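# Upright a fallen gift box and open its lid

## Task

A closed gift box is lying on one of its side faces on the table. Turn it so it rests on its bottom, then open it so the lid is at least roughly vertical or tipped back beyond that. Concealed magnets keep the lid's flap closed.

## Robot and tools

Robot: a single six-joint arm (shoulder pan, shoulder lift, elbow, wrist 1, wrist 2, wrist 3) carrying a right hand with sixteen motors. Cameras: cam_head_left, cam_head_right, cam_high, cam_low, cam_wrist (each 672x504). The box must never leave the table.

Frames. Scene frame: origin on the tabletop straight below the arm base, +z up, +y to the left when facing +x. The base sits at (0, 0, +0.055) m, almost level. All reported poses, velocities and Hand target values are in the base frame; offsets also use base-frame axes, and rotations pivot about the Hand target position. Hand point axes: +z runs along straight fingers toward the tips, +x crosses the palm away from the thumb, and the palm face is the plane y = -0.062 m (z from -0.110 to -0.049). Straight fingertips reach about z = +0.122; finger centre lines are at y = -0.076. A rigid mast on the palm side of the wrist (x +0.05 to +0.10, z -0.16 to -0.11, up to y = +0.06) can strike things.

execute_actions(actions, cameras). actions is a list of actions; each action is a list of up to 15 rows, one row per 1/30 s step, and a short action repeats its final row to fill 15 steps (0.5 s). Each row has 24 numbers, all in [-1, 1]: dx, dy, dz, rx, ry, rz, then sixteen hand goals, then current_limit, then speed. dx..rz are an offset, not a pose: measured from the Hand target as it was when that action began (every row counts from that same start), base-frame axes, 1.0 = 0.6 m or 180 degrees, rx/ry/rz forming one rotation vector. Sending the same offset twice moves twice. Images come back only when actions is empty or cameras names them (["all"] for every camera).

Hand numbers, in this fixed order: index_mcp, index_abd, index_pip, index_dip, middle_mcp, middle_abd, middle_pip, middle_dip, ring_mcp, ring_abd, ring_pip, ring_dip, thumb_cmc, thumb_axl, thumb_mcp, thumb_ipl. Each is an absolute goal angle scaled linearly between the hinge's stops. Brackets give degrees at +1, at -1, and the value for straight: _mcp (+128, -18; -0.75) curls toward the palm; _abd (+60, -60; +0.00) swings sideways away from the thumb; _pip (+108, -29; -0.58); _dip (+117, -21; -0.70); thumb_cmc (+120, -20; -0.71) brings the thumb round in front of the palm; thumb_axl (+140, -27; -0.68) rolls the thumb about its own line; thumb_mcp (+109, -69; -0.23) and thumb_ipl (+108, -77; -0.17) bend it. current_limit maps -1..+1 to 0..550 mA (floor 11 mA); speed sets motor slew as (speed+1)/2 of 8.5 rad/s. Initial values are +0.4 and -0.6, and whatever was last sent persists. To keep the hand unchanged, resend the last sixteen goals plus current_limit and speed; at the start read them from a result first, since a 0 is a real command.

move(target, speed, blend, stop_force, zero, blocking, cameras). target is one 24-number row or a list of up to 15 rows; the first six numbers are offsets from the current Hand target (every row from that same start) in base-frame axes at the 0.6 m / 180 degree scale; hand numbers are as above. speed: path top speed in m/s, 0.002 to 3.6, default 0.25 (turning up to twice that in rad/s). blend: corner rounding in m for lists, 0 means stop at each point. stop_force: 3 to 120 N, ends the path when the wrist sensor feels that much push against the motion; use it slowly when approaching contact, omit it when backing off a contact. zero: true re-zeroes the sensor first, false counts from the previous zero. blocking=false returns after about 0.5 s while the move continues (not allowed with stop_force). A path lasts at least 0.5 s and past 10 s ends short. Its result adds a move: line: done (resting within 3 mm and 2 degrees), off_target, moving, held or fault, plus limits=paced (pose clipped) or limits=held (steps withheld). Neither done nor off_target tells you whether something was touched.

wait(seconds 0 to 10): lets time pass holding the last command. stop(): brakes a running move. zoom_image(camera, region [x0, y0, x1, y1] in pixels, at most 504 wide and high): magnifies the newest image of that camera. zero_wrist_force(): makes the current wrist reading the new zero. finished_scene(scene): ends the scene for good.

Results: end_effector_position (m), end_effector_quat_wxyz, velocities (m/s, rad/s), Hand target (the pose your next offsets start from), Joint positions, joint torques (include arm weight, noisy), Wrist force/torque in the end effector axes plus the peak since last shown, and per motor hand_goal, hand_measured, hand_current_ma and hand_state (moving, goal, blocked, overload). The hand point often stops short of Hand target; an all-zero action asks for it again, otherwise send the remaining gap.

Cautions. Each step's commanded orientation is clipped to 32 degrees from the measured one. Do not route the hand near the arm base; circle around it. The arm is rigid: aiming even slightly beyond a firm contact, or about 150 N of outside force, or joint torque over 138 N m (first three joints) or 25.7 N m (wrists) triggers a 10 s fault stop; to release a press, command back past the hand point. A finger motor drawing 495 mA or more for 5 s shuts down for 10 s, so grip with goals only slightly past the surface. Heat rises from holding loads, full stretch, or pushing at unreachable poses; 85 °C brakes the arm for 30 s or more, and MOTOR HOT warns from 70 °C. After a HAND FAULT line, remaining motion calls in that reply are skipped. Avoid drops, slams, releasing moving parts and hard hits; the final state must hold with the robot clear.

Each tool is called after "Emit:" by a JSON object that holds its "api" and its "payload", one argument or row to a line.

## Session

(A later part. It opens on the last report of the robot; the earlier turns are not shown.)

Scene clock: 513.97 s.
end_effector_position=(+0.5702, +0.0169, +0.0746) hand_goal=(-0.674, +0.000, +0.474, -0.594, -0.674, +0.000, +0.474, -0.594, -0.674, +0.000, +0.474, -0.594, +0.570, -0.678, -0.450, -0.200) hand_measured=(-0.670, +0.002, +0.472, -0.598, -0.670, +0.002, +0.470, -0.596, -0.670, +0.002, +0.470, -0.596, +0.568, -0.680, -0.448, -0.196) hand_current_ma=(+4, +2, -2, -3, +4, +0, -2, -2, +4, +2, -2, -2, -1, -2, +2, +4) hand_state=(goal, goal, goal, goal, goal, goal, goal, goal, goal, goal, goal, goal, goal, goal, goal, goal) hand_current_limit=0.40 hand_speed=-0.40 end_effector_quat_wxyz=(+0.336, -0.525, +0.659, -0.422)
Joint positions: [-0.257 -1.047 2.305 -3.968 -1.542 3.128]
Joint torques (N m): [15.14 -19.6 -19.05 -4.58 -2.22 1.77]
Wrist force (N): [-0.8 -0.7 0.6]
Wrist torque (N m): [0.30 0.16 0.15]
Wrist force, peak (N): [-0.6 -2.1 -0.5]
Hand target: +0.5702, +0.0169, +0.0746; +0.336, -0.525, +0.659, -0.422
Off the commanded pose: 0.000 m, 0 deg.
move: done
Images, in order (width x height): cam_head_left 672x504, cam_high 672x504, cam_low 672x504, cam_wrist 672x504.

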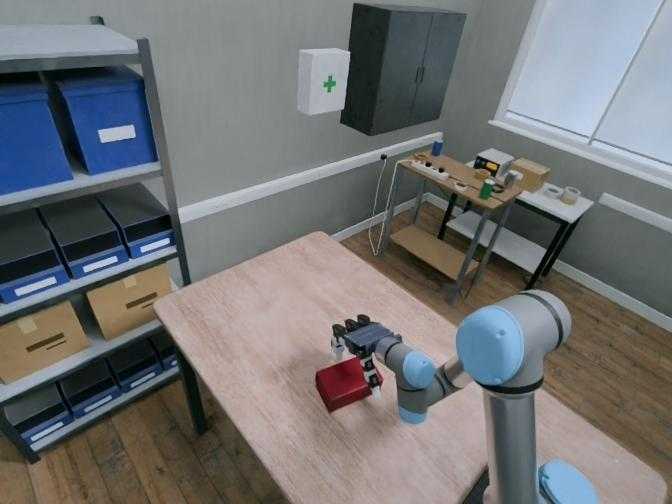

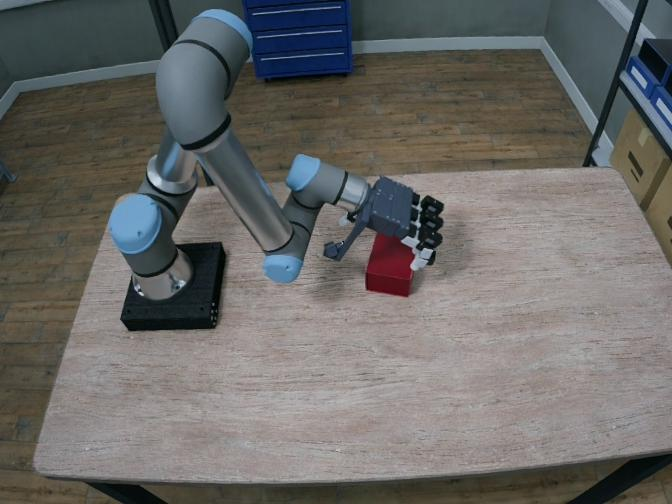

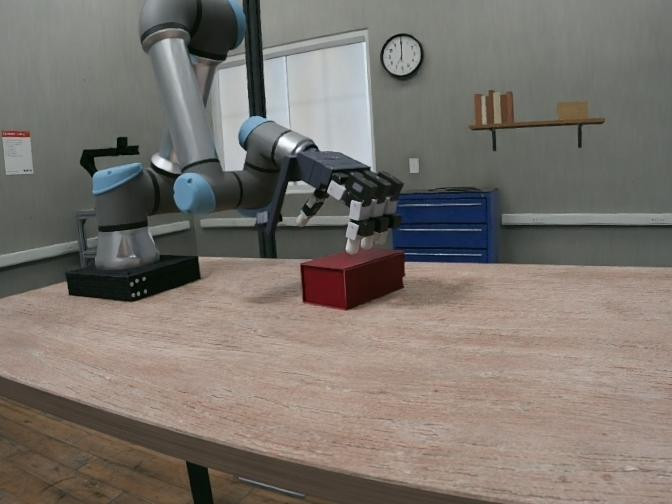

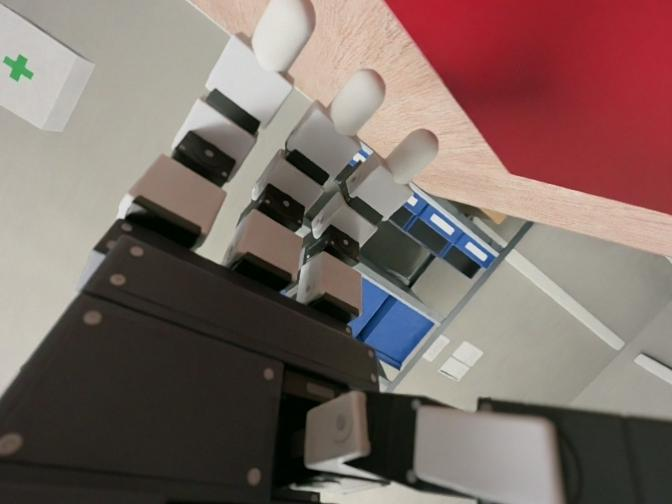

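Emit:
{"api": "move", "payload": {
  "target": [
    [0.024,0.005,0,0,0,0,-0.674,0,0.474,-0.594,-0.674,0,0.474,-0.594,-0.674,0,0.474,-0.594,0.571,-0.678,-0.45,-0.2,0.4,-0.4],
    [0.024,0.005,-0.144,0,0,0,-0.674,0,0.474,-0.594,-0.674,0,0.474,-0.594,-0.674,0,0.474,-0.594,0.571,-0.678,-0.45,-0.2,0.4,-0.4]
  ],
  "speed": 0.08,
  "stop_force": 6,
  "cameras": ["cam_high","cam_low","cam_head_left","cam_wrist"]
}}

Emit:
{"api": "zoom_image", "payload": {
  "camera": "cam_high",
  "region": [320, 160, 480, 330]
}}

Emit:
{"api": "zoom_image", "payload": {
  "camera": "cam_low",
  "region": [250, 150, 450, 330]
}}

Emit:
{"api": "zoom_image", "payload": {
  "camera": "cam_head_left",
  "region": [280, 260, 440, 410]
}}

Scene clock: 523.13 s.
end_effector_position=(+0.5846, +0.0199, -0.0118) hand_goal=(-0.674, +0.000, +0.474, -0.594, -0.674, +0.000, +0.474, -0.594, -0.674, +0.000, +0.474, -0.594, +0.570, -0.678, -0.450, -0.200) hand_measured=(-0.670, +0.002, +0.472, -0.598, -0.670, +0.002, +0.470, -0.596, -0.670, +0.002, +0.470, -0.596, +0.568, -0.680, -0.448, -0.196) hand_current_ma=(+3, +2, -2, -3, +4, +0, -2, -2, +4, +2, -2, -2, -1, -2, +2, +4) hand_state=(goal, goal, goal, goal, goal, goal, goal, goal, goal, goal, goal, goal, goal, goal, goal, goal) hand_current_limit=0.40 hand_speed=-0.40 end_effector_quat_wxyz=(+0.336, -0.525, +0.659, -0.422)
Joint positions: [-0.24 -0.777 2.231 -4.164 -1.558 3.135]
Joint torques (N m): [14.54 -24.67 -14.85 -4.48 -2.51 2.04]
Wrist force (N): [-0.8 -0.7 0.9]
Wrist torque (N m): [0.26 0.13 0.17]
Wrist force, peak (N): [-1.1 -1.7 0.7]
Hand target: +0.5846, +0.0199, -0.0118; +0.336, -0.525, +0.659, -0.422
Off the commanded pose: 0.000 m, 0 deg.
move: done
Images, in order (width x height): cam_head_left 672x504, cam_high 672x504, cam_low 672x504, cam_wrist 672x504.

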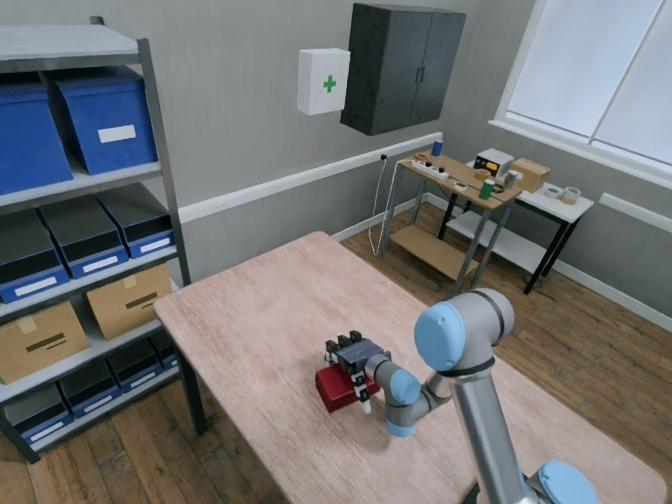

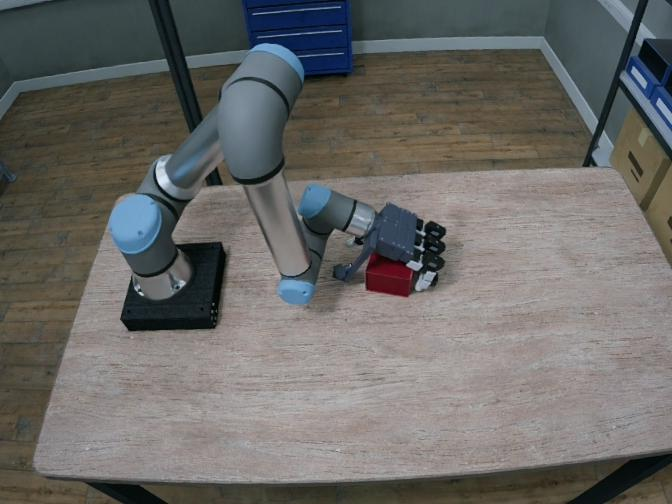

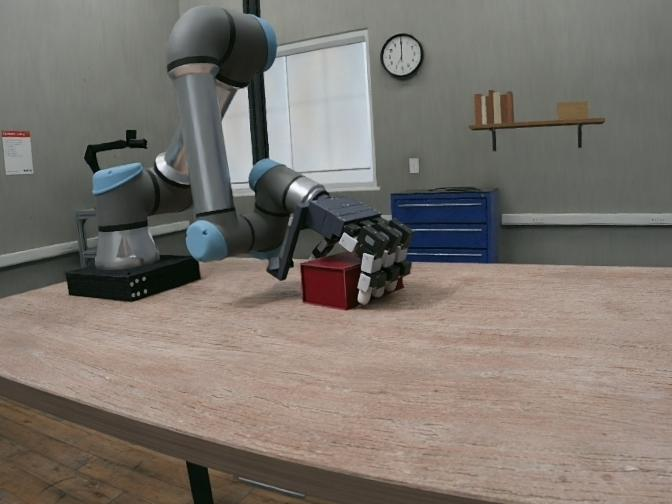

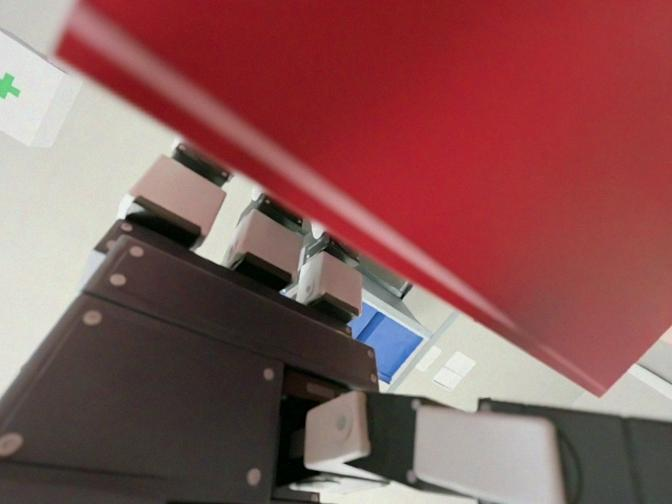

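Scaled by 2.965 from the camera's 672x504 image, which has a finer 960x720 frame.

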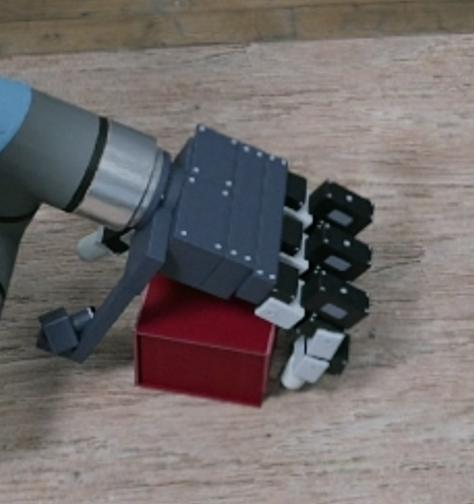

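Scaled by 2.520 from the camera's 672x504 image, which has a finer 960x720 frame.

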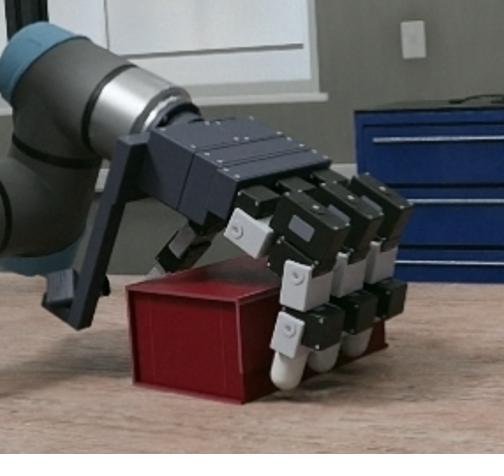

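Scaled by 3.150 from the camera's 672x504 image, which has a finer 960x720 frame.

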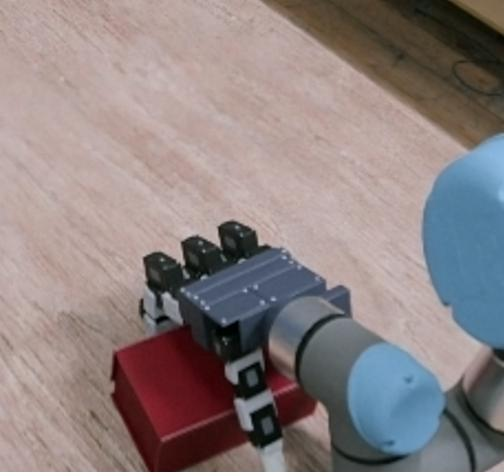

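Emit:
{"api": "move", "payload": {
  "target": [0,0,0,0,0,0,-0.55,0,0.39,-0.45,-0.674,0,0.474,-0.594,-0.55,0,0.39,-0.45,0.571,-0.678,-0.3,-0.15,0,-0.6]
}}

Emit:
{"api": "move", "payload": {
  "target": [0,0,0,0,0,0,-0.399,0,0.445,-0.493,-0.674,0,0.474,-0.594,-0.399,0,0.445,-0.493,0.571,-0.678,0.1,0.1,0.1,-0.8],
  "cameras": ["cam_high","cam_low","cam_head_left"]
}}

Emit:
{"api": "zoom_image", "payload": {
  "camera": "cam_low",
  "region": [270, 180, 430, 330]
}}

Emit:
{"api": "zoom_image", "payload": {
  "camera": "cam_head_left",
  "region": [280, 280, 440, 430]
}}

Scene clock: 528.00 s.
end_effector_position=(+0.5846, +0.0199, -0.0118) hand_goal=(-0.550, +0.000, +0.390, -0.450, -0.674, +0.000, +0.474, -0.594, -0.550, +0.000, +0.390, -0.450, +0.570, -0.678, -0.300, -0.150) hand_measured=(-0.568, +0.002, +0.378, -0.470, -0.670, +0.002, +0.470, -0.596, -0.546, +0.002, +0.392, -0.454, +0.570, -0.676, -0.332, -0.152) hand_current_ma=(-30, +1, -15, -32, +4, +0, -2, -2, +3, +2, +1, -2, +0, +2, -84, -2) hand_state=(goal, goal, goal, blocked, goal, goal, goal, goal, goal, goal, goal, goal, goal, goal, blocked, goal) hand_current_limit=0.00 hand_speed=-0.60 end_effector_quat_wxyz=(+0.336, -0.525, +0.659, -0.422)
Joint positions: [-0.24 -0.777 2.231 -4.164 -1.558 3.135]
Joint torques (N m): [15.35 -26.21 -12.48 -3.45 -2.1 1.78]
Wrist force (N): [-1.2 -2.6 -0.8]
Wrist torque (N m): [0.12 0.17 0.17]
Wrist force, peak (N): [-1.2 -2.6 -1.0]
Hand target: +0.5846, +0.0199, -0.0118; +0.336, -0.525, +0.659, -0.422
Off the commanded pose: 0.000 m, 0 deg.
move: done

Scene clock: 528.73 s.
end_effector_position=(+0.5846, +0.0199, -0.0118) hand_goal=(-0.400, +0.000, +0.444, -0.494, -0.674, +0.000, +0.474, -0.594, -0.400, +0.000, +0.444, -0.494, +0.570, -0.678, +0.100, +0.100) hand_measured=(-0.556, +0.002, +0.388, -0.514, -0.670, +0.002, +0.470, -0.596, -0.516, +0.002, +0.406, -0.508, +0.560, -0.664, -0.328, +0.090) hand_current_ma=(-303, +1, -134, -29, +4, +0, -2, -2, -303, +2, -75, -18, -11, +23, -302, -17) hand_state=(blocked, goal, blocked, goal, goal, goal, goal, goal, blocked, goal, blocked, goal, goal, goal, blocked, goal) hand_current_limit=0.10 hand_speed=-0.80 end_effector_quat_wxyz=(+0.336, -0.525, +0.659, -0.422)
Joint positions: [-0.24 -0.777 2.231 -4.164 -1.558 3.135]
Joint torques (N m): [12.76 -28.26 -9.41 -2.25 -1.94 1.35]
Wrist force (N): [-0.8 -6.9 -1.5]
Wrist torque (N m): [0.30 0.15 0.02]
Wrist force, peak (N): [-0.8 -6.9 -1.5]
Hand target: +0.5846, +0.0199, -0.0118; +0.336, -0.525, +0.659, -0.422
Off the commanded pose: 0.000 m, 0 deg.
move: done
Images, in order (width x height): cam_head_left 672x504, cam_high 672x504, cam_low 672x504.

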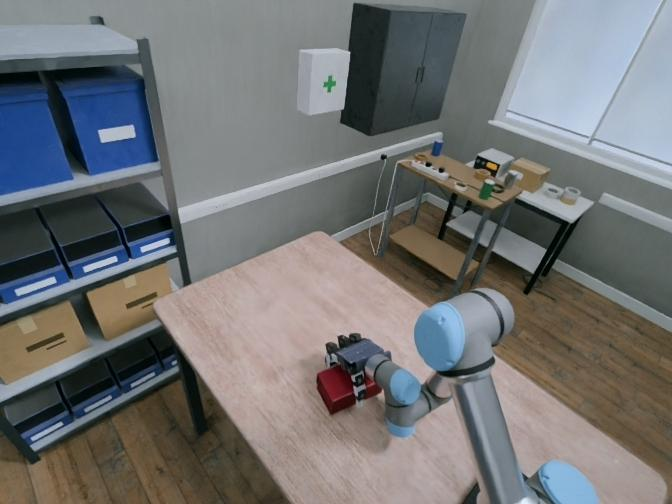

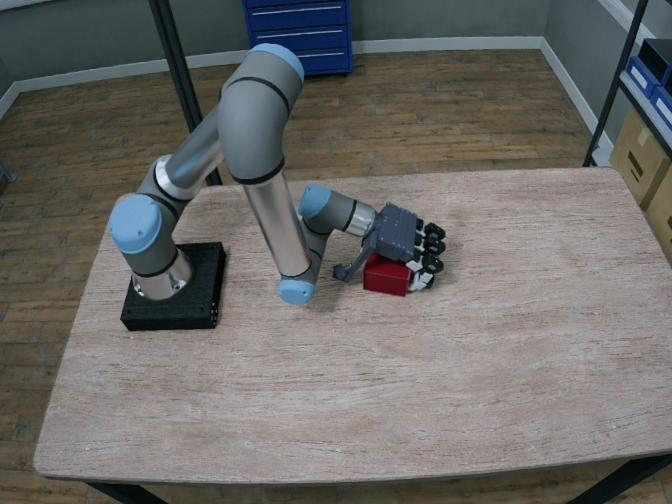

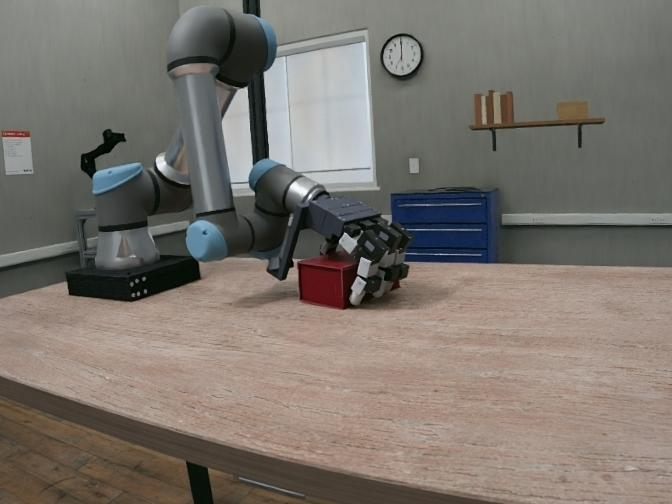

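Scaled by 3.150 from the camera's 672x504 image, which has a finer 960x720 frame.

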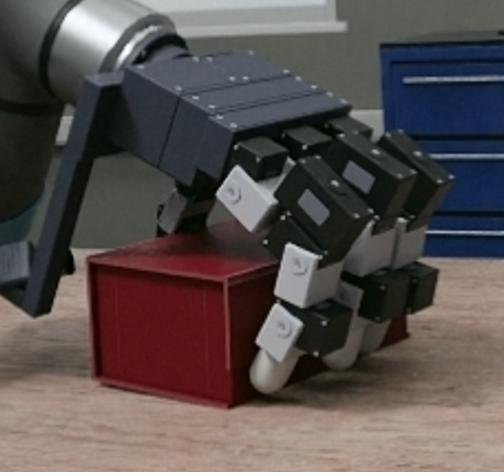

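Scaled by 3.150 from the camera's 672x504 image, which has a finer 960x720 frame.

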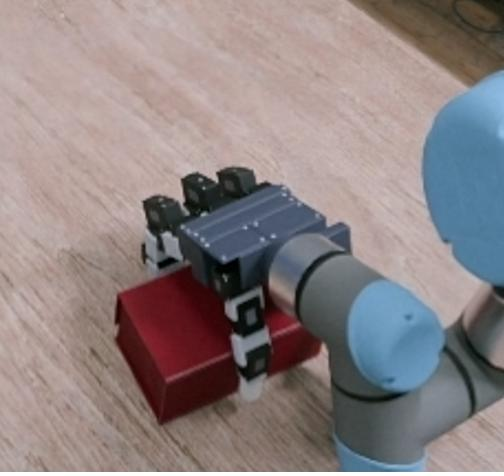

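Emit:
{"api": "move", "payload": {
  "target": [
    [0,0,-0.007,0,0,0,-0.399,0,0.445,-0.493,-0.674,0,0.474,-0.594,-0.399,0,0.445,-0.493,0.571,-0.678,0.15,0.15,0.7,-0.85],
    [0,0,-0.007,0,0,0,-0.399,0,0.445,-0.493,-0.473,0,0.645,-0.681,-0.399,0,0.445,-0.493,0.571,-0.678,0.15,0.15,0.7,-0.88],
    [0,0,-0.007,0,0,0,-0.399,0,0.445,-0.493,-0.482,0,0.699,-0.58,-0.399,0,0.445,-0.493,0.571,-0.678,0.15,0.15,0.7,-0.9]
  ],
  "speed": 0.03,
  "cameras": ["cam_low","cam_wrist"]
}}

Emit:
{"api": "zoom_image", "payload": {
  "camera": "cam_low",
  "region": [270, 180, 430, 330]
}}

Scene clock: 534.83 s.
end_effector_position=(+0.5846, +0.0199, -0.0160) hand_goal=(-0.400, +0.000, +0.444, -0.494, -0.482, +0.000, +0.698, -0.580, -0.400, +0.000, +0.444, -0.494, +0.570, -0.678, +0.150, +0.150) hand_measured=(-0.546, +0.002, +0.388, -0.514, -0.582, +0.002, +0.572, -0.672, -0.496, +0.002, +0.406, -0.508, +0.552, -0.658, -0.316, +0.144) hand_current_ma=(-467, +1, -134, -30, -327, +0, -408, -264, -308, +2, -77, -19, -27, +42, -468, -9) hand_state=(blocked, goal, blocked, goal, blocked, goal, blocked, blocked, blocked, goal, blocked, goal, goal, blocked, blocked, goal) hand_current_limit=0.70 hand_speed=-0.90 end_effector_quat_wxyz=(+0.336, -0.525, +0.659, -0.422)
Joint positions: [-0.24 -0.765 2.228 -4.173 -1.558 3.135]
Joint torques (N m): [6.03 -22.37 -7.37 -1.24 -0.96 -0.49]
Wrist force (N): [-0.8 -6.8 -0.1]
Wrist torque (N m): [0.36 0.08 0.06]
Wrist force, peak (N): [-1.2 -12.2 -0.9]
Hand target: +0.5846, +0.0199, -0.0160; +0.336, -0.525, +0.659, -0.422
Off the commanded pose: 0.000 m, 0 deg.
move: done
Images, in order (width x height): cam_low 672x504, cam_wrist 672x504.

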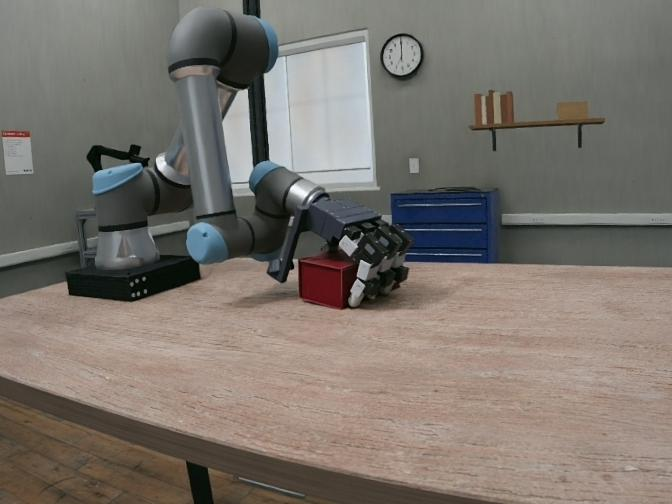

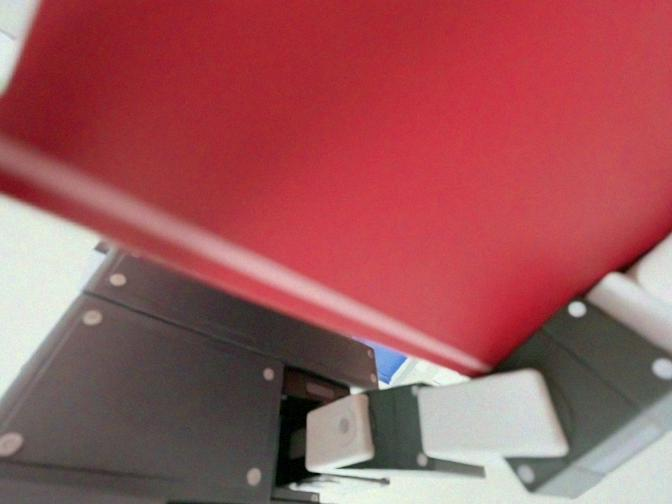

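Scaled by 3.150 from the camera's 672x504 image, which has a finer 960x720 frame.

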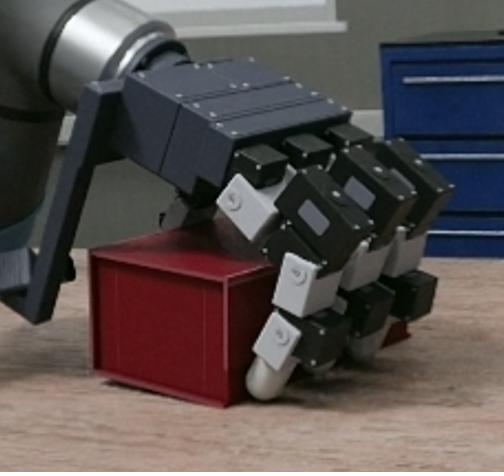

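Emit:
{"api": "move", "payload": {
  "target": [
    [0,0,0,0,0,0,-0.399,0,0.445,-0.493,-0.547,0,0.771,-0.484,-0.399,0,0.445,-0.493,0.571,-0.678,0.1,0.15,0.7,-0.9],
    [0,0,0,0,0,0,-0.399,0,0.445,-0.493,-0.632,0,0.86,-0.338,-0.399,0,0.445,-0.493,0.571,-0.678,0.1,0.15,0.7,-0.9]
  ],
  "speed": 0.03,
  "cameras": ["cam_low","cam_wrist","cam_head_left"]
}}

Emit:
{"api": "zoom_image", "payload": {
  "camera": "cam_low",
  "region": [270, 180, 430, 330]
}}

Emit:
{"api": "zoom_image", "payload": {
  "camera": "cam_head_left",
  "region": [280, 280, 440, 430]
}}

Scene clock: 540.13 s.
end_effector_position=(+0.5846, +0.0199, -0.0160) hand_goal=(-0.400, +0.000, +0.444, -0.494, -0.632, +0.000, +0.860, -0.338, -0.400, +0.000, +0.444, -0.494, +0.570, -0.678, +0.100, +0.150) hand_measured=(-0.546, +0.002, +0.388, -0.514, -0.676, +0.002, +0.592, -0.424, -0.494, +0.002, +0.406, -0.508, +0.550, -0.656, -0.316, +0.144) hand_current_ma=(-467, +1, -134, -30, -100, +0, -467, -242, -300, +2, -77, -19, -32, +46, -467, -7) hand_state=(blocked, goal, blocked, goal, blocked, goal, blocked, blocked, blocked, goal, blocked, goal, blocked, blocked, blocked, goal) hand_current_limit=0.70 hand_speed=-0.90 end_effector_quat_wxyz=(+0.336, -0.525, +0.659, -0.422)
Joint positions: [-0.24 -0.765 2.228 -4.173 -1.558 3.135]
Joint torques (N m): [0.16 -40.83 1.63 -2.08 -0.55 -1.02]
Wrist force (N): [-0.7 -8.6 -2.8]
Wrist torque (N m): [0.26 0.10 0.06]
Wrist force, peak (N): [-0.8 -9.1 -3.7]
Hand target: +0.5846, +0.0199, -0.0160; +0.336, -0.525, +0.659, -0.422
Off the commanded pose: 0.000 m, 0 deg.
move: done
Images, in order (width x height): cam_head_left 672x504, cam_low 672x504, cam_wrist 672x504.

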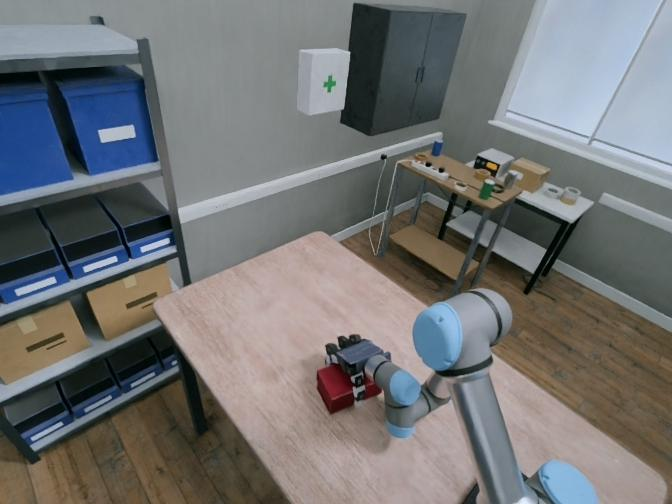

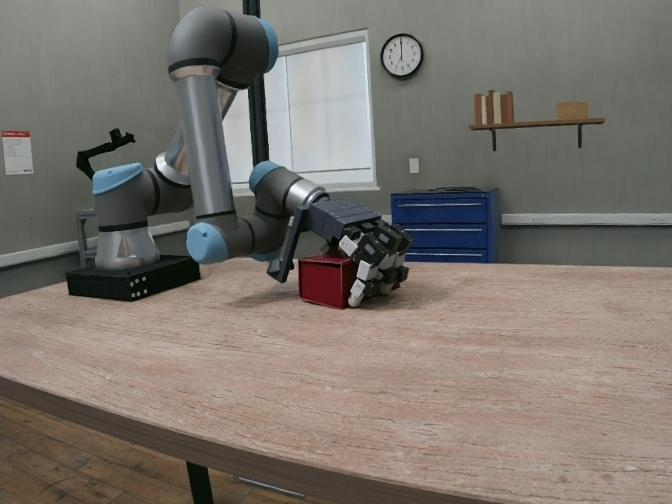

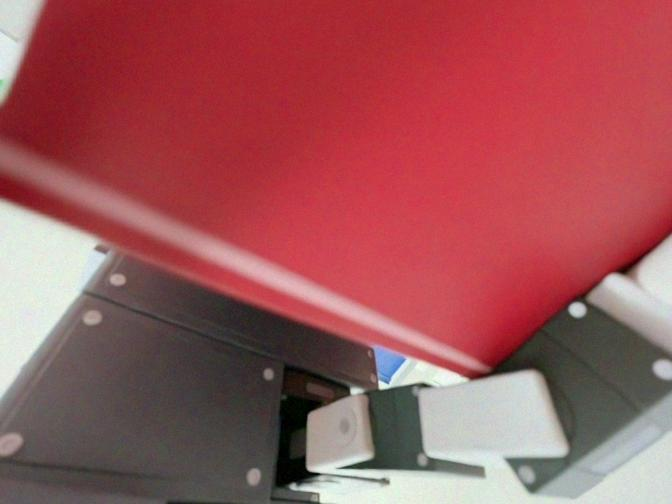

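Scaled by 3.150 from the camera's 672x504 image, which has a finer 960x720 frame.

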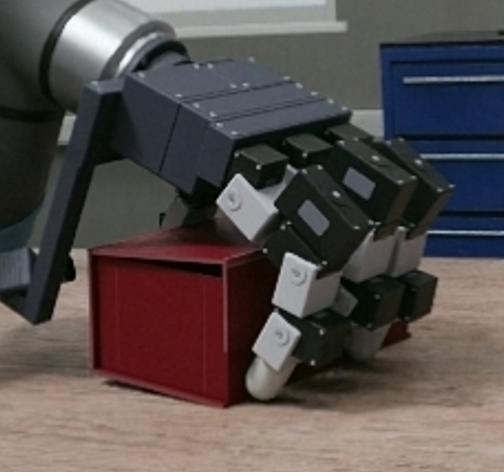

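Scaled by 3.150 from the camera's 672x504 image, which has a finer 960x720 frame.

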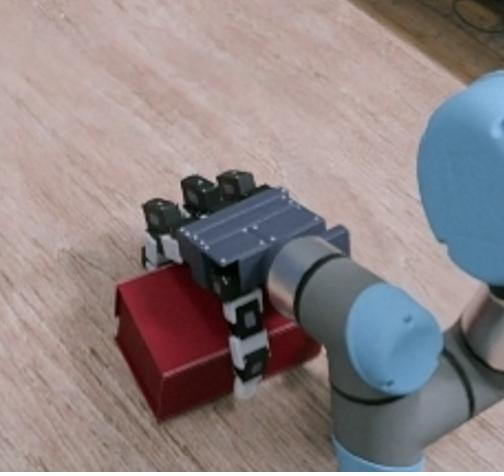

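Emit:
{"api": "move", "payload": {
  "target": [0,0,0,0,0,0,-0.399,0,0.445,-0.493,-0.72,0,0.92,-0.22,-0.399,0,0.445,-0.493,0.571,-0.678,0.1,0.15,0.7,-0.9]
}}

Emit:
{"api": "move", "payload": {
  "target": [0,0,0,0,0,0,-0.399,0,0.445,-0.493,-0.788,0,0.92,-0.116,-0.399,0,0.445,-0.493,0.571,-0.678,0.1,0.15,0.7,-0.9]
}}

Emit:
{"api": "move", "payload": {
  "target": [0,0,0,0,0,0,-0.399,0,0.445,-0.493,-0.907,0,0.98,0.094,-0.399,0,0.445,-0.493,0.571,-0.678,0.1,0.15,0.7,-0.9],
  "cameras": ["cam_low","cam_high"]
}}

Emit:
{"api": "zoom_image", "payload": {
  "camera": "cam_low",
  "region": [230, 150, 480, 340]
}}

Scene clock: 559.93 s.
end_effector_position=(+0.5846, +0.0199, -0.0160) hand_goal=(-0.400, +0.000, +0.444, -0.494, -0.720, +0.000, +0.920, -0.220, -0.400, +0.000, +0.444, -0.494, +0.570, -0.678, +0.100, +0.150) hand_measured=(-0.546, +0.002, +0.388, -0.514, -0.752, +0.002, +0.634, -0.292, -0.494, +0.002, +0.406, -0.508, +0.550, -0.656, -0.316, +0.146) hand_current_ma=(-468, +1, -134, -30, -65, +0, -467, -190, -300, +2, -77, -19, -32, +46, -467, -5) hand_state=(blocked, goal, blocked, goal, blocked, goal, blocked, blocked, blocked, goal, blocked, goal, blocked, blocked, blocked, goal) hand_current_limit=0.70 hand_speed=-0.90 end_effector_quat_wxyz=(+0.336, -0.525, +0.659, -0.422)
Joint positions: [-0.24 -0.765 2.228 -4.173 -1.558 3.135]
Joint torques (N m): [-5.35 -40.22 1.87 -2.58 0.33 -0.99]
Wrist force (N): [-0.3 -8.5 -3.8]
Wrist torque (N m): [0.25 0.12 0.06]
Wrist force, peak (N): [-0.4 -8.8 -4.1]
Hand target: +0.5846, +0.0199, -0.0160; +0.336, -0.525, +0.659, -0.422
Off the commanded pose: 0.000 m, 0 deg.
move: done

Scene clock: 560.43 s.
end_effector_position=(+0.5846, +0.0199, -0.0160) hand_goal=(-0.400, +0.000, +0.444, -0.494, -0.788, +0.000, +0.920, -0.116, -0.400, +0.000, +0.444, -0.494, +0.570, -0.678, +0.100, +0.150) hand_measured=(-0.546, +0.002, +0.388, -0.514, -0.812, +0.002, +0.680, -0.206, -0.494, +0.002, +0.406, -0.508, +0.550, -0.654, -0.316, +0.146) hand_current_ma=(-467, +1, -134, -30, -45, +0, -467, -261, -300, +2, -77, -19, -32, +50, -468, -3) hand_state=(blocked, goal, blocked, goal, blocked, goal, blocked, blocked, blocked, goal, blocked, goal, blocked, blocked, blocked, goal) hand_current_limit=0.70 hand_speed=-0.90 end_effector_quat_wxyz=(+0.336, -0.525, +0.659, -0.422)
Joint positions: [-0.24 -0.765 2.228 -4.173 -1.558 3.135]
Joint torques (N m): [-6.54 -39.29 2.11 -2.52 0.64 -0.91]
Wrist force (N): [0.0 -8.4 -4.2]
Wrist torque (N m): [0.28 0.09 0.22]
Wrist force, peak (N): [0.1 -9.2 -5.0]
Hand target: +0.5846, +0.0199, -0.0160; +0.336, -0.525, +0.659, -0.422
Off the commanded pose: 0.000 m, 0 deg.
move: done

Scene clock: 561.03 s.
end_effector_position=(+0.5846, +0.0199, -0.0160) hand_goal=(-0.400, +0.000, +0.444, -0.494, -0.908, +0.000, +0.980, +0.094, -0.400, +0.000, +0.444, -0.494, +0.570, -0.678, +0.100, +0.150) hand_measured=(-0.546, +0.002, +0.388, -0.514, -0.878, -0.004, +0.680, -0.176, -0.494, +0.002, +0.406, -0.508, +0.550, -0.654, -0.316, +0.148) hand_current_ma=(-467, +1, -133, -30, +61, -3, -468, -467, -300, +2, -77, -19, -32, +51, -467, -3) hand_state=(blocked, goal, blocked, goal, blocked, goal, blocked, blocked, blocked, goal, blocked, goal, blocked, blocked, blocked, goal) hand_current_limit=0.70 hand_speed=-0.90 end_effector_quat_wxyz=(+0.336, -0.525, +0.659, -0.422)
Joint positions: [-0.24 -0.765 2.228 -4.173 -1.558 3.135]
Joint torques (N m): [-8.03 -39.79 2.3 -2.42 0.66 -0.68]
Wrist force (N): [0.6 -9.4 -3.4]
Wrist torque (N m): [0.30 0.09 0.50]
Wrist force, peak (N): [-0.3 -9.9 -4.6]
Hand target: +0.5846, +0.0199, -0.0160; +0.336, -0.525, +0.659, -0.422
Off the commanded pose: 0.000 m, 0 deg.
move: done
Images, in order (width x height): cam_high 672x504, cam_low 672x504.

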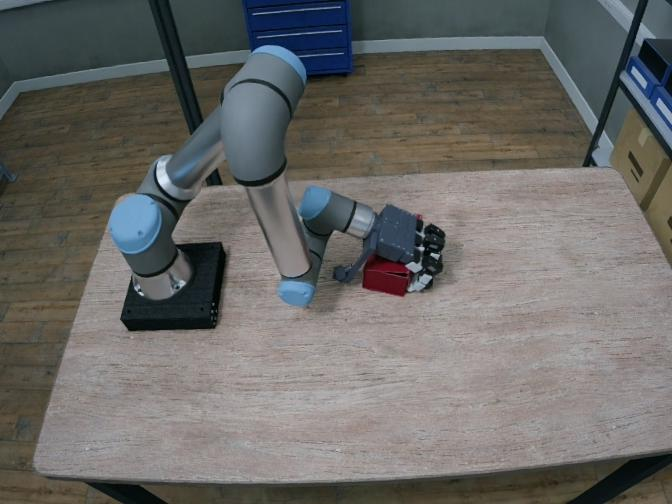

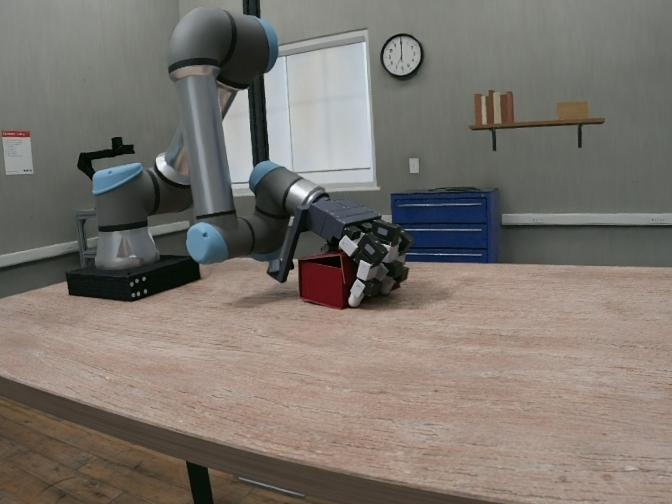

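Scaled by 2.016 from the camera's 672x504 image, which has a finer 960x720 frame.

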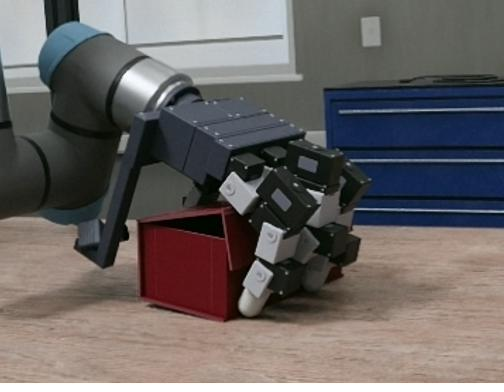

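Emit:
{"api": "move", "payload": {
  "target": [
    [0,0,0,0,0,0,-0.57,0,0.5,-0.48,-0.907,0,0.98,0.094,-0.57,0,0.5,-0.48,-0.2,-0.678,-0.4,-0.25,0.7,-0.7],
    [0,0,0,0,0,0,-0.7,0,0.7,-0.3,-0.907,0,0.98,0.094,-0.7,0,0.7,-0.3,-0.2,-0.678,-0.55,-0.25,0.7,-0.7],
    [0,0,0,0,0,0,-0.82,0,0.85,-0.05,-0.907,0,0.98,0.094,-0.82,0,0.85,-0.05,-0.2,-0.678,-0.55,-0.25,0.7,-0.7],
    [0,0,0,0,0,0,-0.907,0,0.98,0.094,-0.907,0,0.98,0.094,-0.907,0,0.98,0.094,-0.2,-0.678,-0.55,-0.25,0.7,-0.7]
  ],
  "cameras": ["cam_low"]
}}

Emit:
{"api": "zoom_image", "payload": {
  "camera": "cam_low",
  "region": [230, 150, 480, 340]
}}

Scene clock: 566.97 s.
end_effector_position=(+0.5846, +0.0199, -0.0160) hand_goal=(-0.908, +0.000, +0.980, +0.094, -0.908, +0.000, +0.980, +0.094, -0.908, +0.000, +0.980, +0.094, -0.200, -0.678, -0.550, -0.250) hand_measured=(-0.936, +0.008, +0.886, +0.044, -0.918, +0.012, +0.896, +0.060, -0.902, +0.002, +0.928, +0.050, -0.184, -0.678, -0.542, -0.246) hand_current_ma=(-54, +8, -271, -114, -13, +12, -231, -67, +5, +1, -118, -96, +24, +0, +11, +4) hand_state=(blocked, goal, blocked, blocked, goal, goal, blocked, blocked, goal, goal, blocked, blocked, goal, goal, goal, goal) hand_current_limit=0.70 hand_speed=-0.70 end_effector_quat_wxyz=(+0.336, -0.525, +0.659, -0.422)
Joint positions: [-0.24 -0.765 2.228 -4.173 -1.558 3.135]
Joint torques (N m): [-10.44 -39.49 1.69 -3.61 1.18 -0.86]
Wrist force (N): [-1.2 2.2 2.0]
Wrist torque (N m): [0.43 0.23 0.08]
Wrist force, peak (N): [0.9 -9.9 -3.6]
Hand target: +0.5846, +0.0199, -0.0160; +0.336, -0.525, +0.659, -0.422
Off the commanded pose: 0.000 m, 0 deg.
move: done
Images, in order (width x height): cam_low 672x504.

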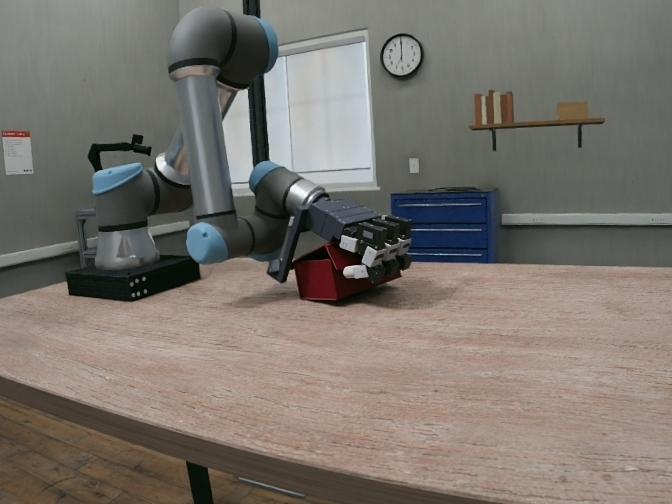

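Scaled by 2.016 from the camera's 672x504 image, which has a finer 960x720 frame.

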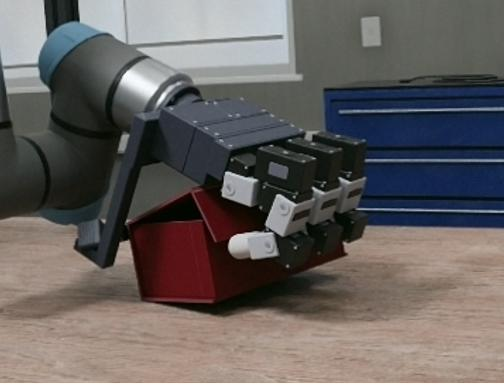

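Emit:
{"api": "move", "payload": {
  "target": [
    [0,0,-0.02,0,0,0,-0.907,0,0.98,0.094,-0.907,0,0.98,0.094,-0.907,0,0.98,0.094,-0.2,-0.678,-0.55,-0.25,0.7,-0.7],
    [0.049,-0.011,-0.03,0,0,0,-0.907,0,0.98,0.094,-0.907,0,0.98,0.094,-0.907,0,0.98,0.094,-0.2,-0.678,-0.55,-0.25,0.7,-0.7]
  ],
  "speed": 0.04,
  "cameras": ["cam_low"]
}}

Emit:
{"api": "zoom_image", "payload": {
  "camera": "cam_low",
  "region": [230, 150, 480, 340]
}}

Scene clock: 571.87 s.
end_effector_position=(+0.6139, +0.0133, -0.0340) hand_goal=(-0.908, +0.000, +0.980, +0.094, -0.908, +0.000, +0.980, +0.094, -0.908, +0.000, +0.980, +0.094, -0.200, -0.678, -0.550, -0.250) hand_measured=(-0.936, +0.014, +0.890, +0.056, -0.920, +0.014, +0.896, +0.060, -0.912, +0.010, +0.928, +0.052, -0.184, -0.678, -0.542, -0.246) hand_current_ma=(-54, +14, -254, -75, -17, +15, -229, -64, -3, +8, -118, -91, +23, +0, +11, +4) hand_state=(blocked, goal, blocked, blocked, goal, goal, blocked, blocked, goal, goal, blocked, blocked, goal, goal, goal, goal) hand_current_limit=0.70 hand_speed=-0.70 end_effector_quat_wxyz=(+0.336, -0.525, +0.659, -0.422)
Joint positions: [-0.239 -0.703 2.134 -4.141 -1.559 3.135]
Joint torques (N m): [15.24 -24.55 -15.53 -0.58 -2.01 2.36]
Wrist force (N): [-0.8 -8.3 -4.7]
Wrist torque (N m): [-1.01 0.58 -0.44]
Wrist force, peak (N): [-0.8 -9.1 -5.1]
Hand target: +0.6140, +0.0133, -0.0340; +0.336, -0.525, +0.659, -0.422
Off the commanded pose: 0.000 m, 0 deg.
move: done
Images, in order (width x height): cam_low 672x504.

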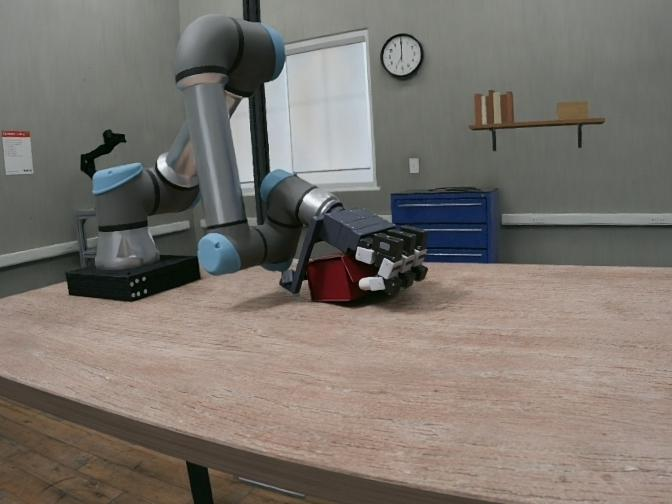

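Scaled by 2.016 from the camera's 672x504 image, which has a finer 960x720 frame.

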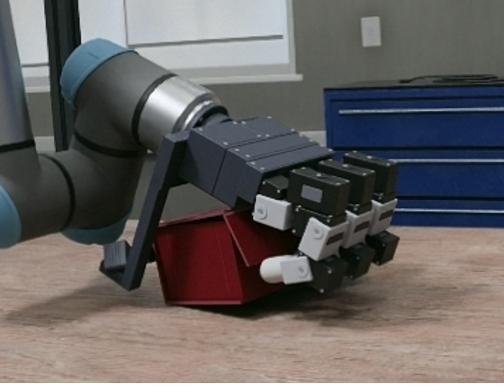

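Emit:
{"api": "move", "payload": {
  "target": [
    [0,0,0,0,0,0,-0.907,0,0.5,-0.2,-0.907,0,0.5,-0.2,-0.907,0,0.5,-0.2,-0.5,-0.678,-0.55,-0.25,0.7,-0.7],
    [0,0,0,0,0,0,-0.9,0,-0.2,-0.5,-0.9,0,-0.2,-0.5,-0.9,0,-0.2,-0.5,-0.71,-0.678,-0.23,-0.17,0.7,-0.7],
    [0,0,0,0,0,0,-0.9,0,-0.58,-0.7,-0.9,0,-0.58,-0.7,-0.9,0,-0.58,-0.7,-0.71,-0.678,-0.23,-0.17,0.7,-0.7]
  ],
  "speed": 0.04,
  "cameras": ["cam_low"]
}}

Emit:
{"api": "zoom_image", "payload": {
  "camera": "cam_low",
  "region": [230, 150, 480, 340]
}}

Scene clock: 585.27 s.
end_effector_position=(+0.6140, +0.0133, -0.0339) hand_goal=(-0.900, +0.000, -0.580, -0.700, -0.900, +0.000, -0.580, -0.700, -0.900, +0.000, -0.580, -0.700, -0.710, -0.678, -0.230, -0.170) hand_measured=(-0.886, +0.002, +0.346, -0.366, -0.884, +0.004, +0.384, -0.350, -0.884, +0.004, +0.404, -0.326, -0.690, -0.678, -0.230, -0.172) hand_current_ma=(+21, +2, +467, +467, +22, +2, +467, +467, +24, +2, +467, +467, +31, +0, +0, -1) hand_state=(goal, goal, blocked, blocked, goal, goal, blocked, blocked, goal, goal, blocked, blocked, goal, goal, goal, goal) hand_current_limit=0.70 hand_speed=-0.70 end_effector_quat_wxyz=(+0.336, -0.525, +0.659, -0.422)
Joint positions: [-0.239 -0.703 2.134 -4.141 -1.559 3.135]
Joint torques (N m): [10.8 -30.56 -5.45 5.67 -1.64 -0.96]
Wrist force (N): [-0.4 -24.8 -23.9]
Wrist torque (N m): [1.07 0.76 -0.45]
Wrist force, peak (N): [-0.7 -25.0 -24.0]
Hand target: +0.6140, +0.0133, -0.0340; +0.336, -0.525, +0.659, -0.422
Off the commanded pose: 0.000 m, 0 deg.
move: done
Images, in order (width x height): cam_low 672x504.

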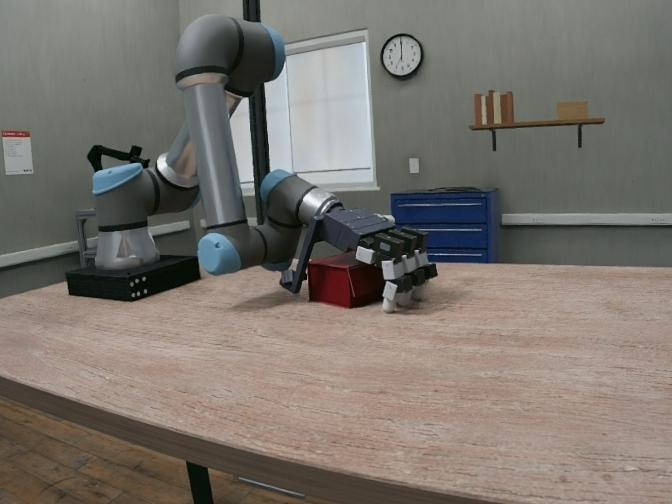

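Scaled by 2.016 from the camera's 672x504 image, which has a finer 960x720 frame.

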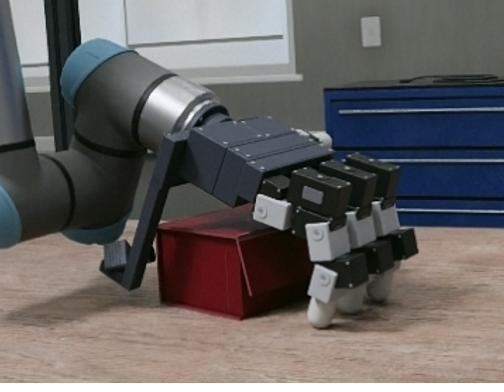

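Emit:
{"api": "move", "payload": {
  "target": [
    [0,0,0.05,0,0,0,-0.9,0,-0.58,-0.7,-0.9,0,-0.58,-0.7,-0.9,0,-0.58,-0.7,-0.71,-0.678,-0.23,-0.17,0.7,-0.7],
    [0,0,0.2,0,0,0,-0.9,0,-0.58,-0.7,-0.9,0,-0.58,-0.7,-0.9,0,-0.58,-0.7,-0.71,-0.678,-0.23,-0.17,0.7,-0.7]
  ],
  "speed": 0.04,
  "cameras": ["cam_low","cam_high"]
}}

Emit:
{"api": "zoom_image", "payload": {
  "camera": "cam_low",
  "region": [230, 150, 480, 340]
}}

Emit:
{"api": "zoom_image", "payload": {
  "camera": "cam_high",
  "region": [260, 170, 510, 360]
}}

Scene clock: 592.37 s.
end_effector_position=(+0.6139, +0.0133, +0.0859) hand_goal=(-0.900, +0.000, -0.580, -0.700, -0.900, +0.000, -0.580, -0.700, -0.900, +0.000, -0.580, -0.700, -0.710, -0.678, -0.230, -0.170) hand_measured=(-0.882, +0.002, -0.572, -0.696, -0.882, +0.004, -0.572, -0.698, -0.880, +0.002, -0.572, -0.696, -0.690, -0.678, -0.230, -0.172) hand_current_ma=(+28, +2, +7, +3, +29, +2, +8, +2, +32, +2, +9, +3, +31, +0, +0, -1) hand_state=(goal, goal, goal, goal, goal, goal, goal, goal, goal, goal, goal, goal, goal, goal, goal, goal) hand_current_limit=0.70 hand_speed=-0.70 end_effector_quat_wxyz=(+0.336, -0.525, +0.659, -0.422)
Joint positions: [-0.239 -1.03 2.18 -3.86 -1.559 3.135]
Joint torques (N m): [5.38 -47.53 -17.69 -1.04 -0.76 1.16]
Wrist force (N): [-0.9 -0.5 0.6]
Wrist torque (N m): [0.23 0.19 0.11]
Wrist force, peak (N): [-0.4 -25.1 -24.2]
Hand target: +0.6140, +0.0133, +0.0860; +0.336, -0.525, +0.659, -0.422
Off the commanded pose: 0.000 m, 0 deg.
move: done
Images, in order (width x height): cam_high 672x504, cam_low 672x504.

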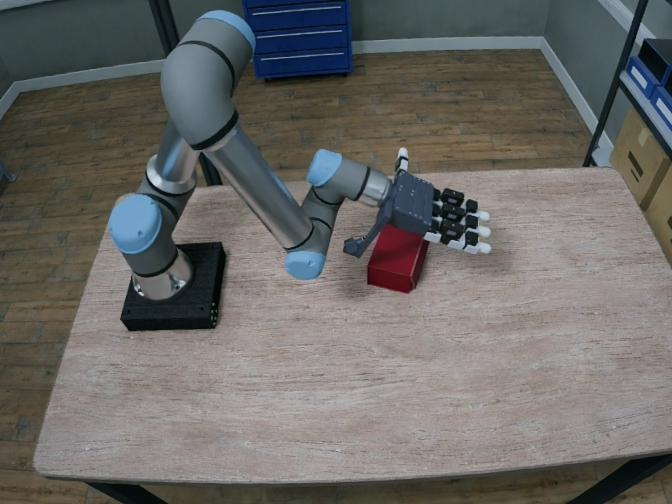

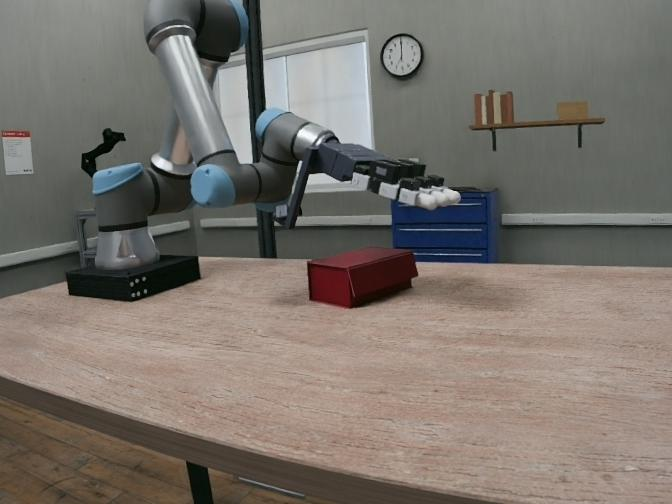

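Scaled by 2.016 from the camera's 672x504 image, which has a finer 960x720 frame.

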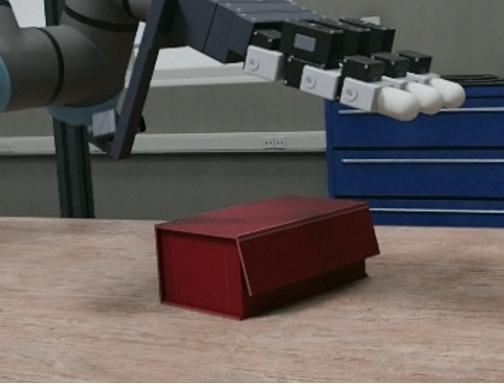

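Scaled by 2.016 from the camera's 672x504 image, which has a finer 960x720 frame.

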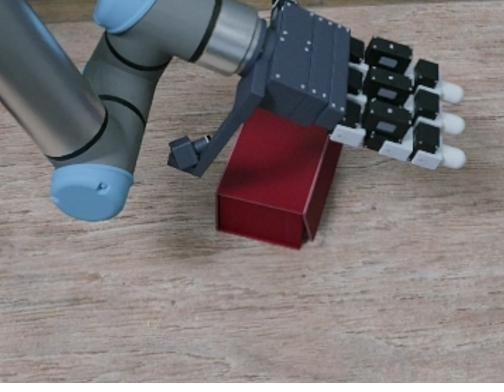

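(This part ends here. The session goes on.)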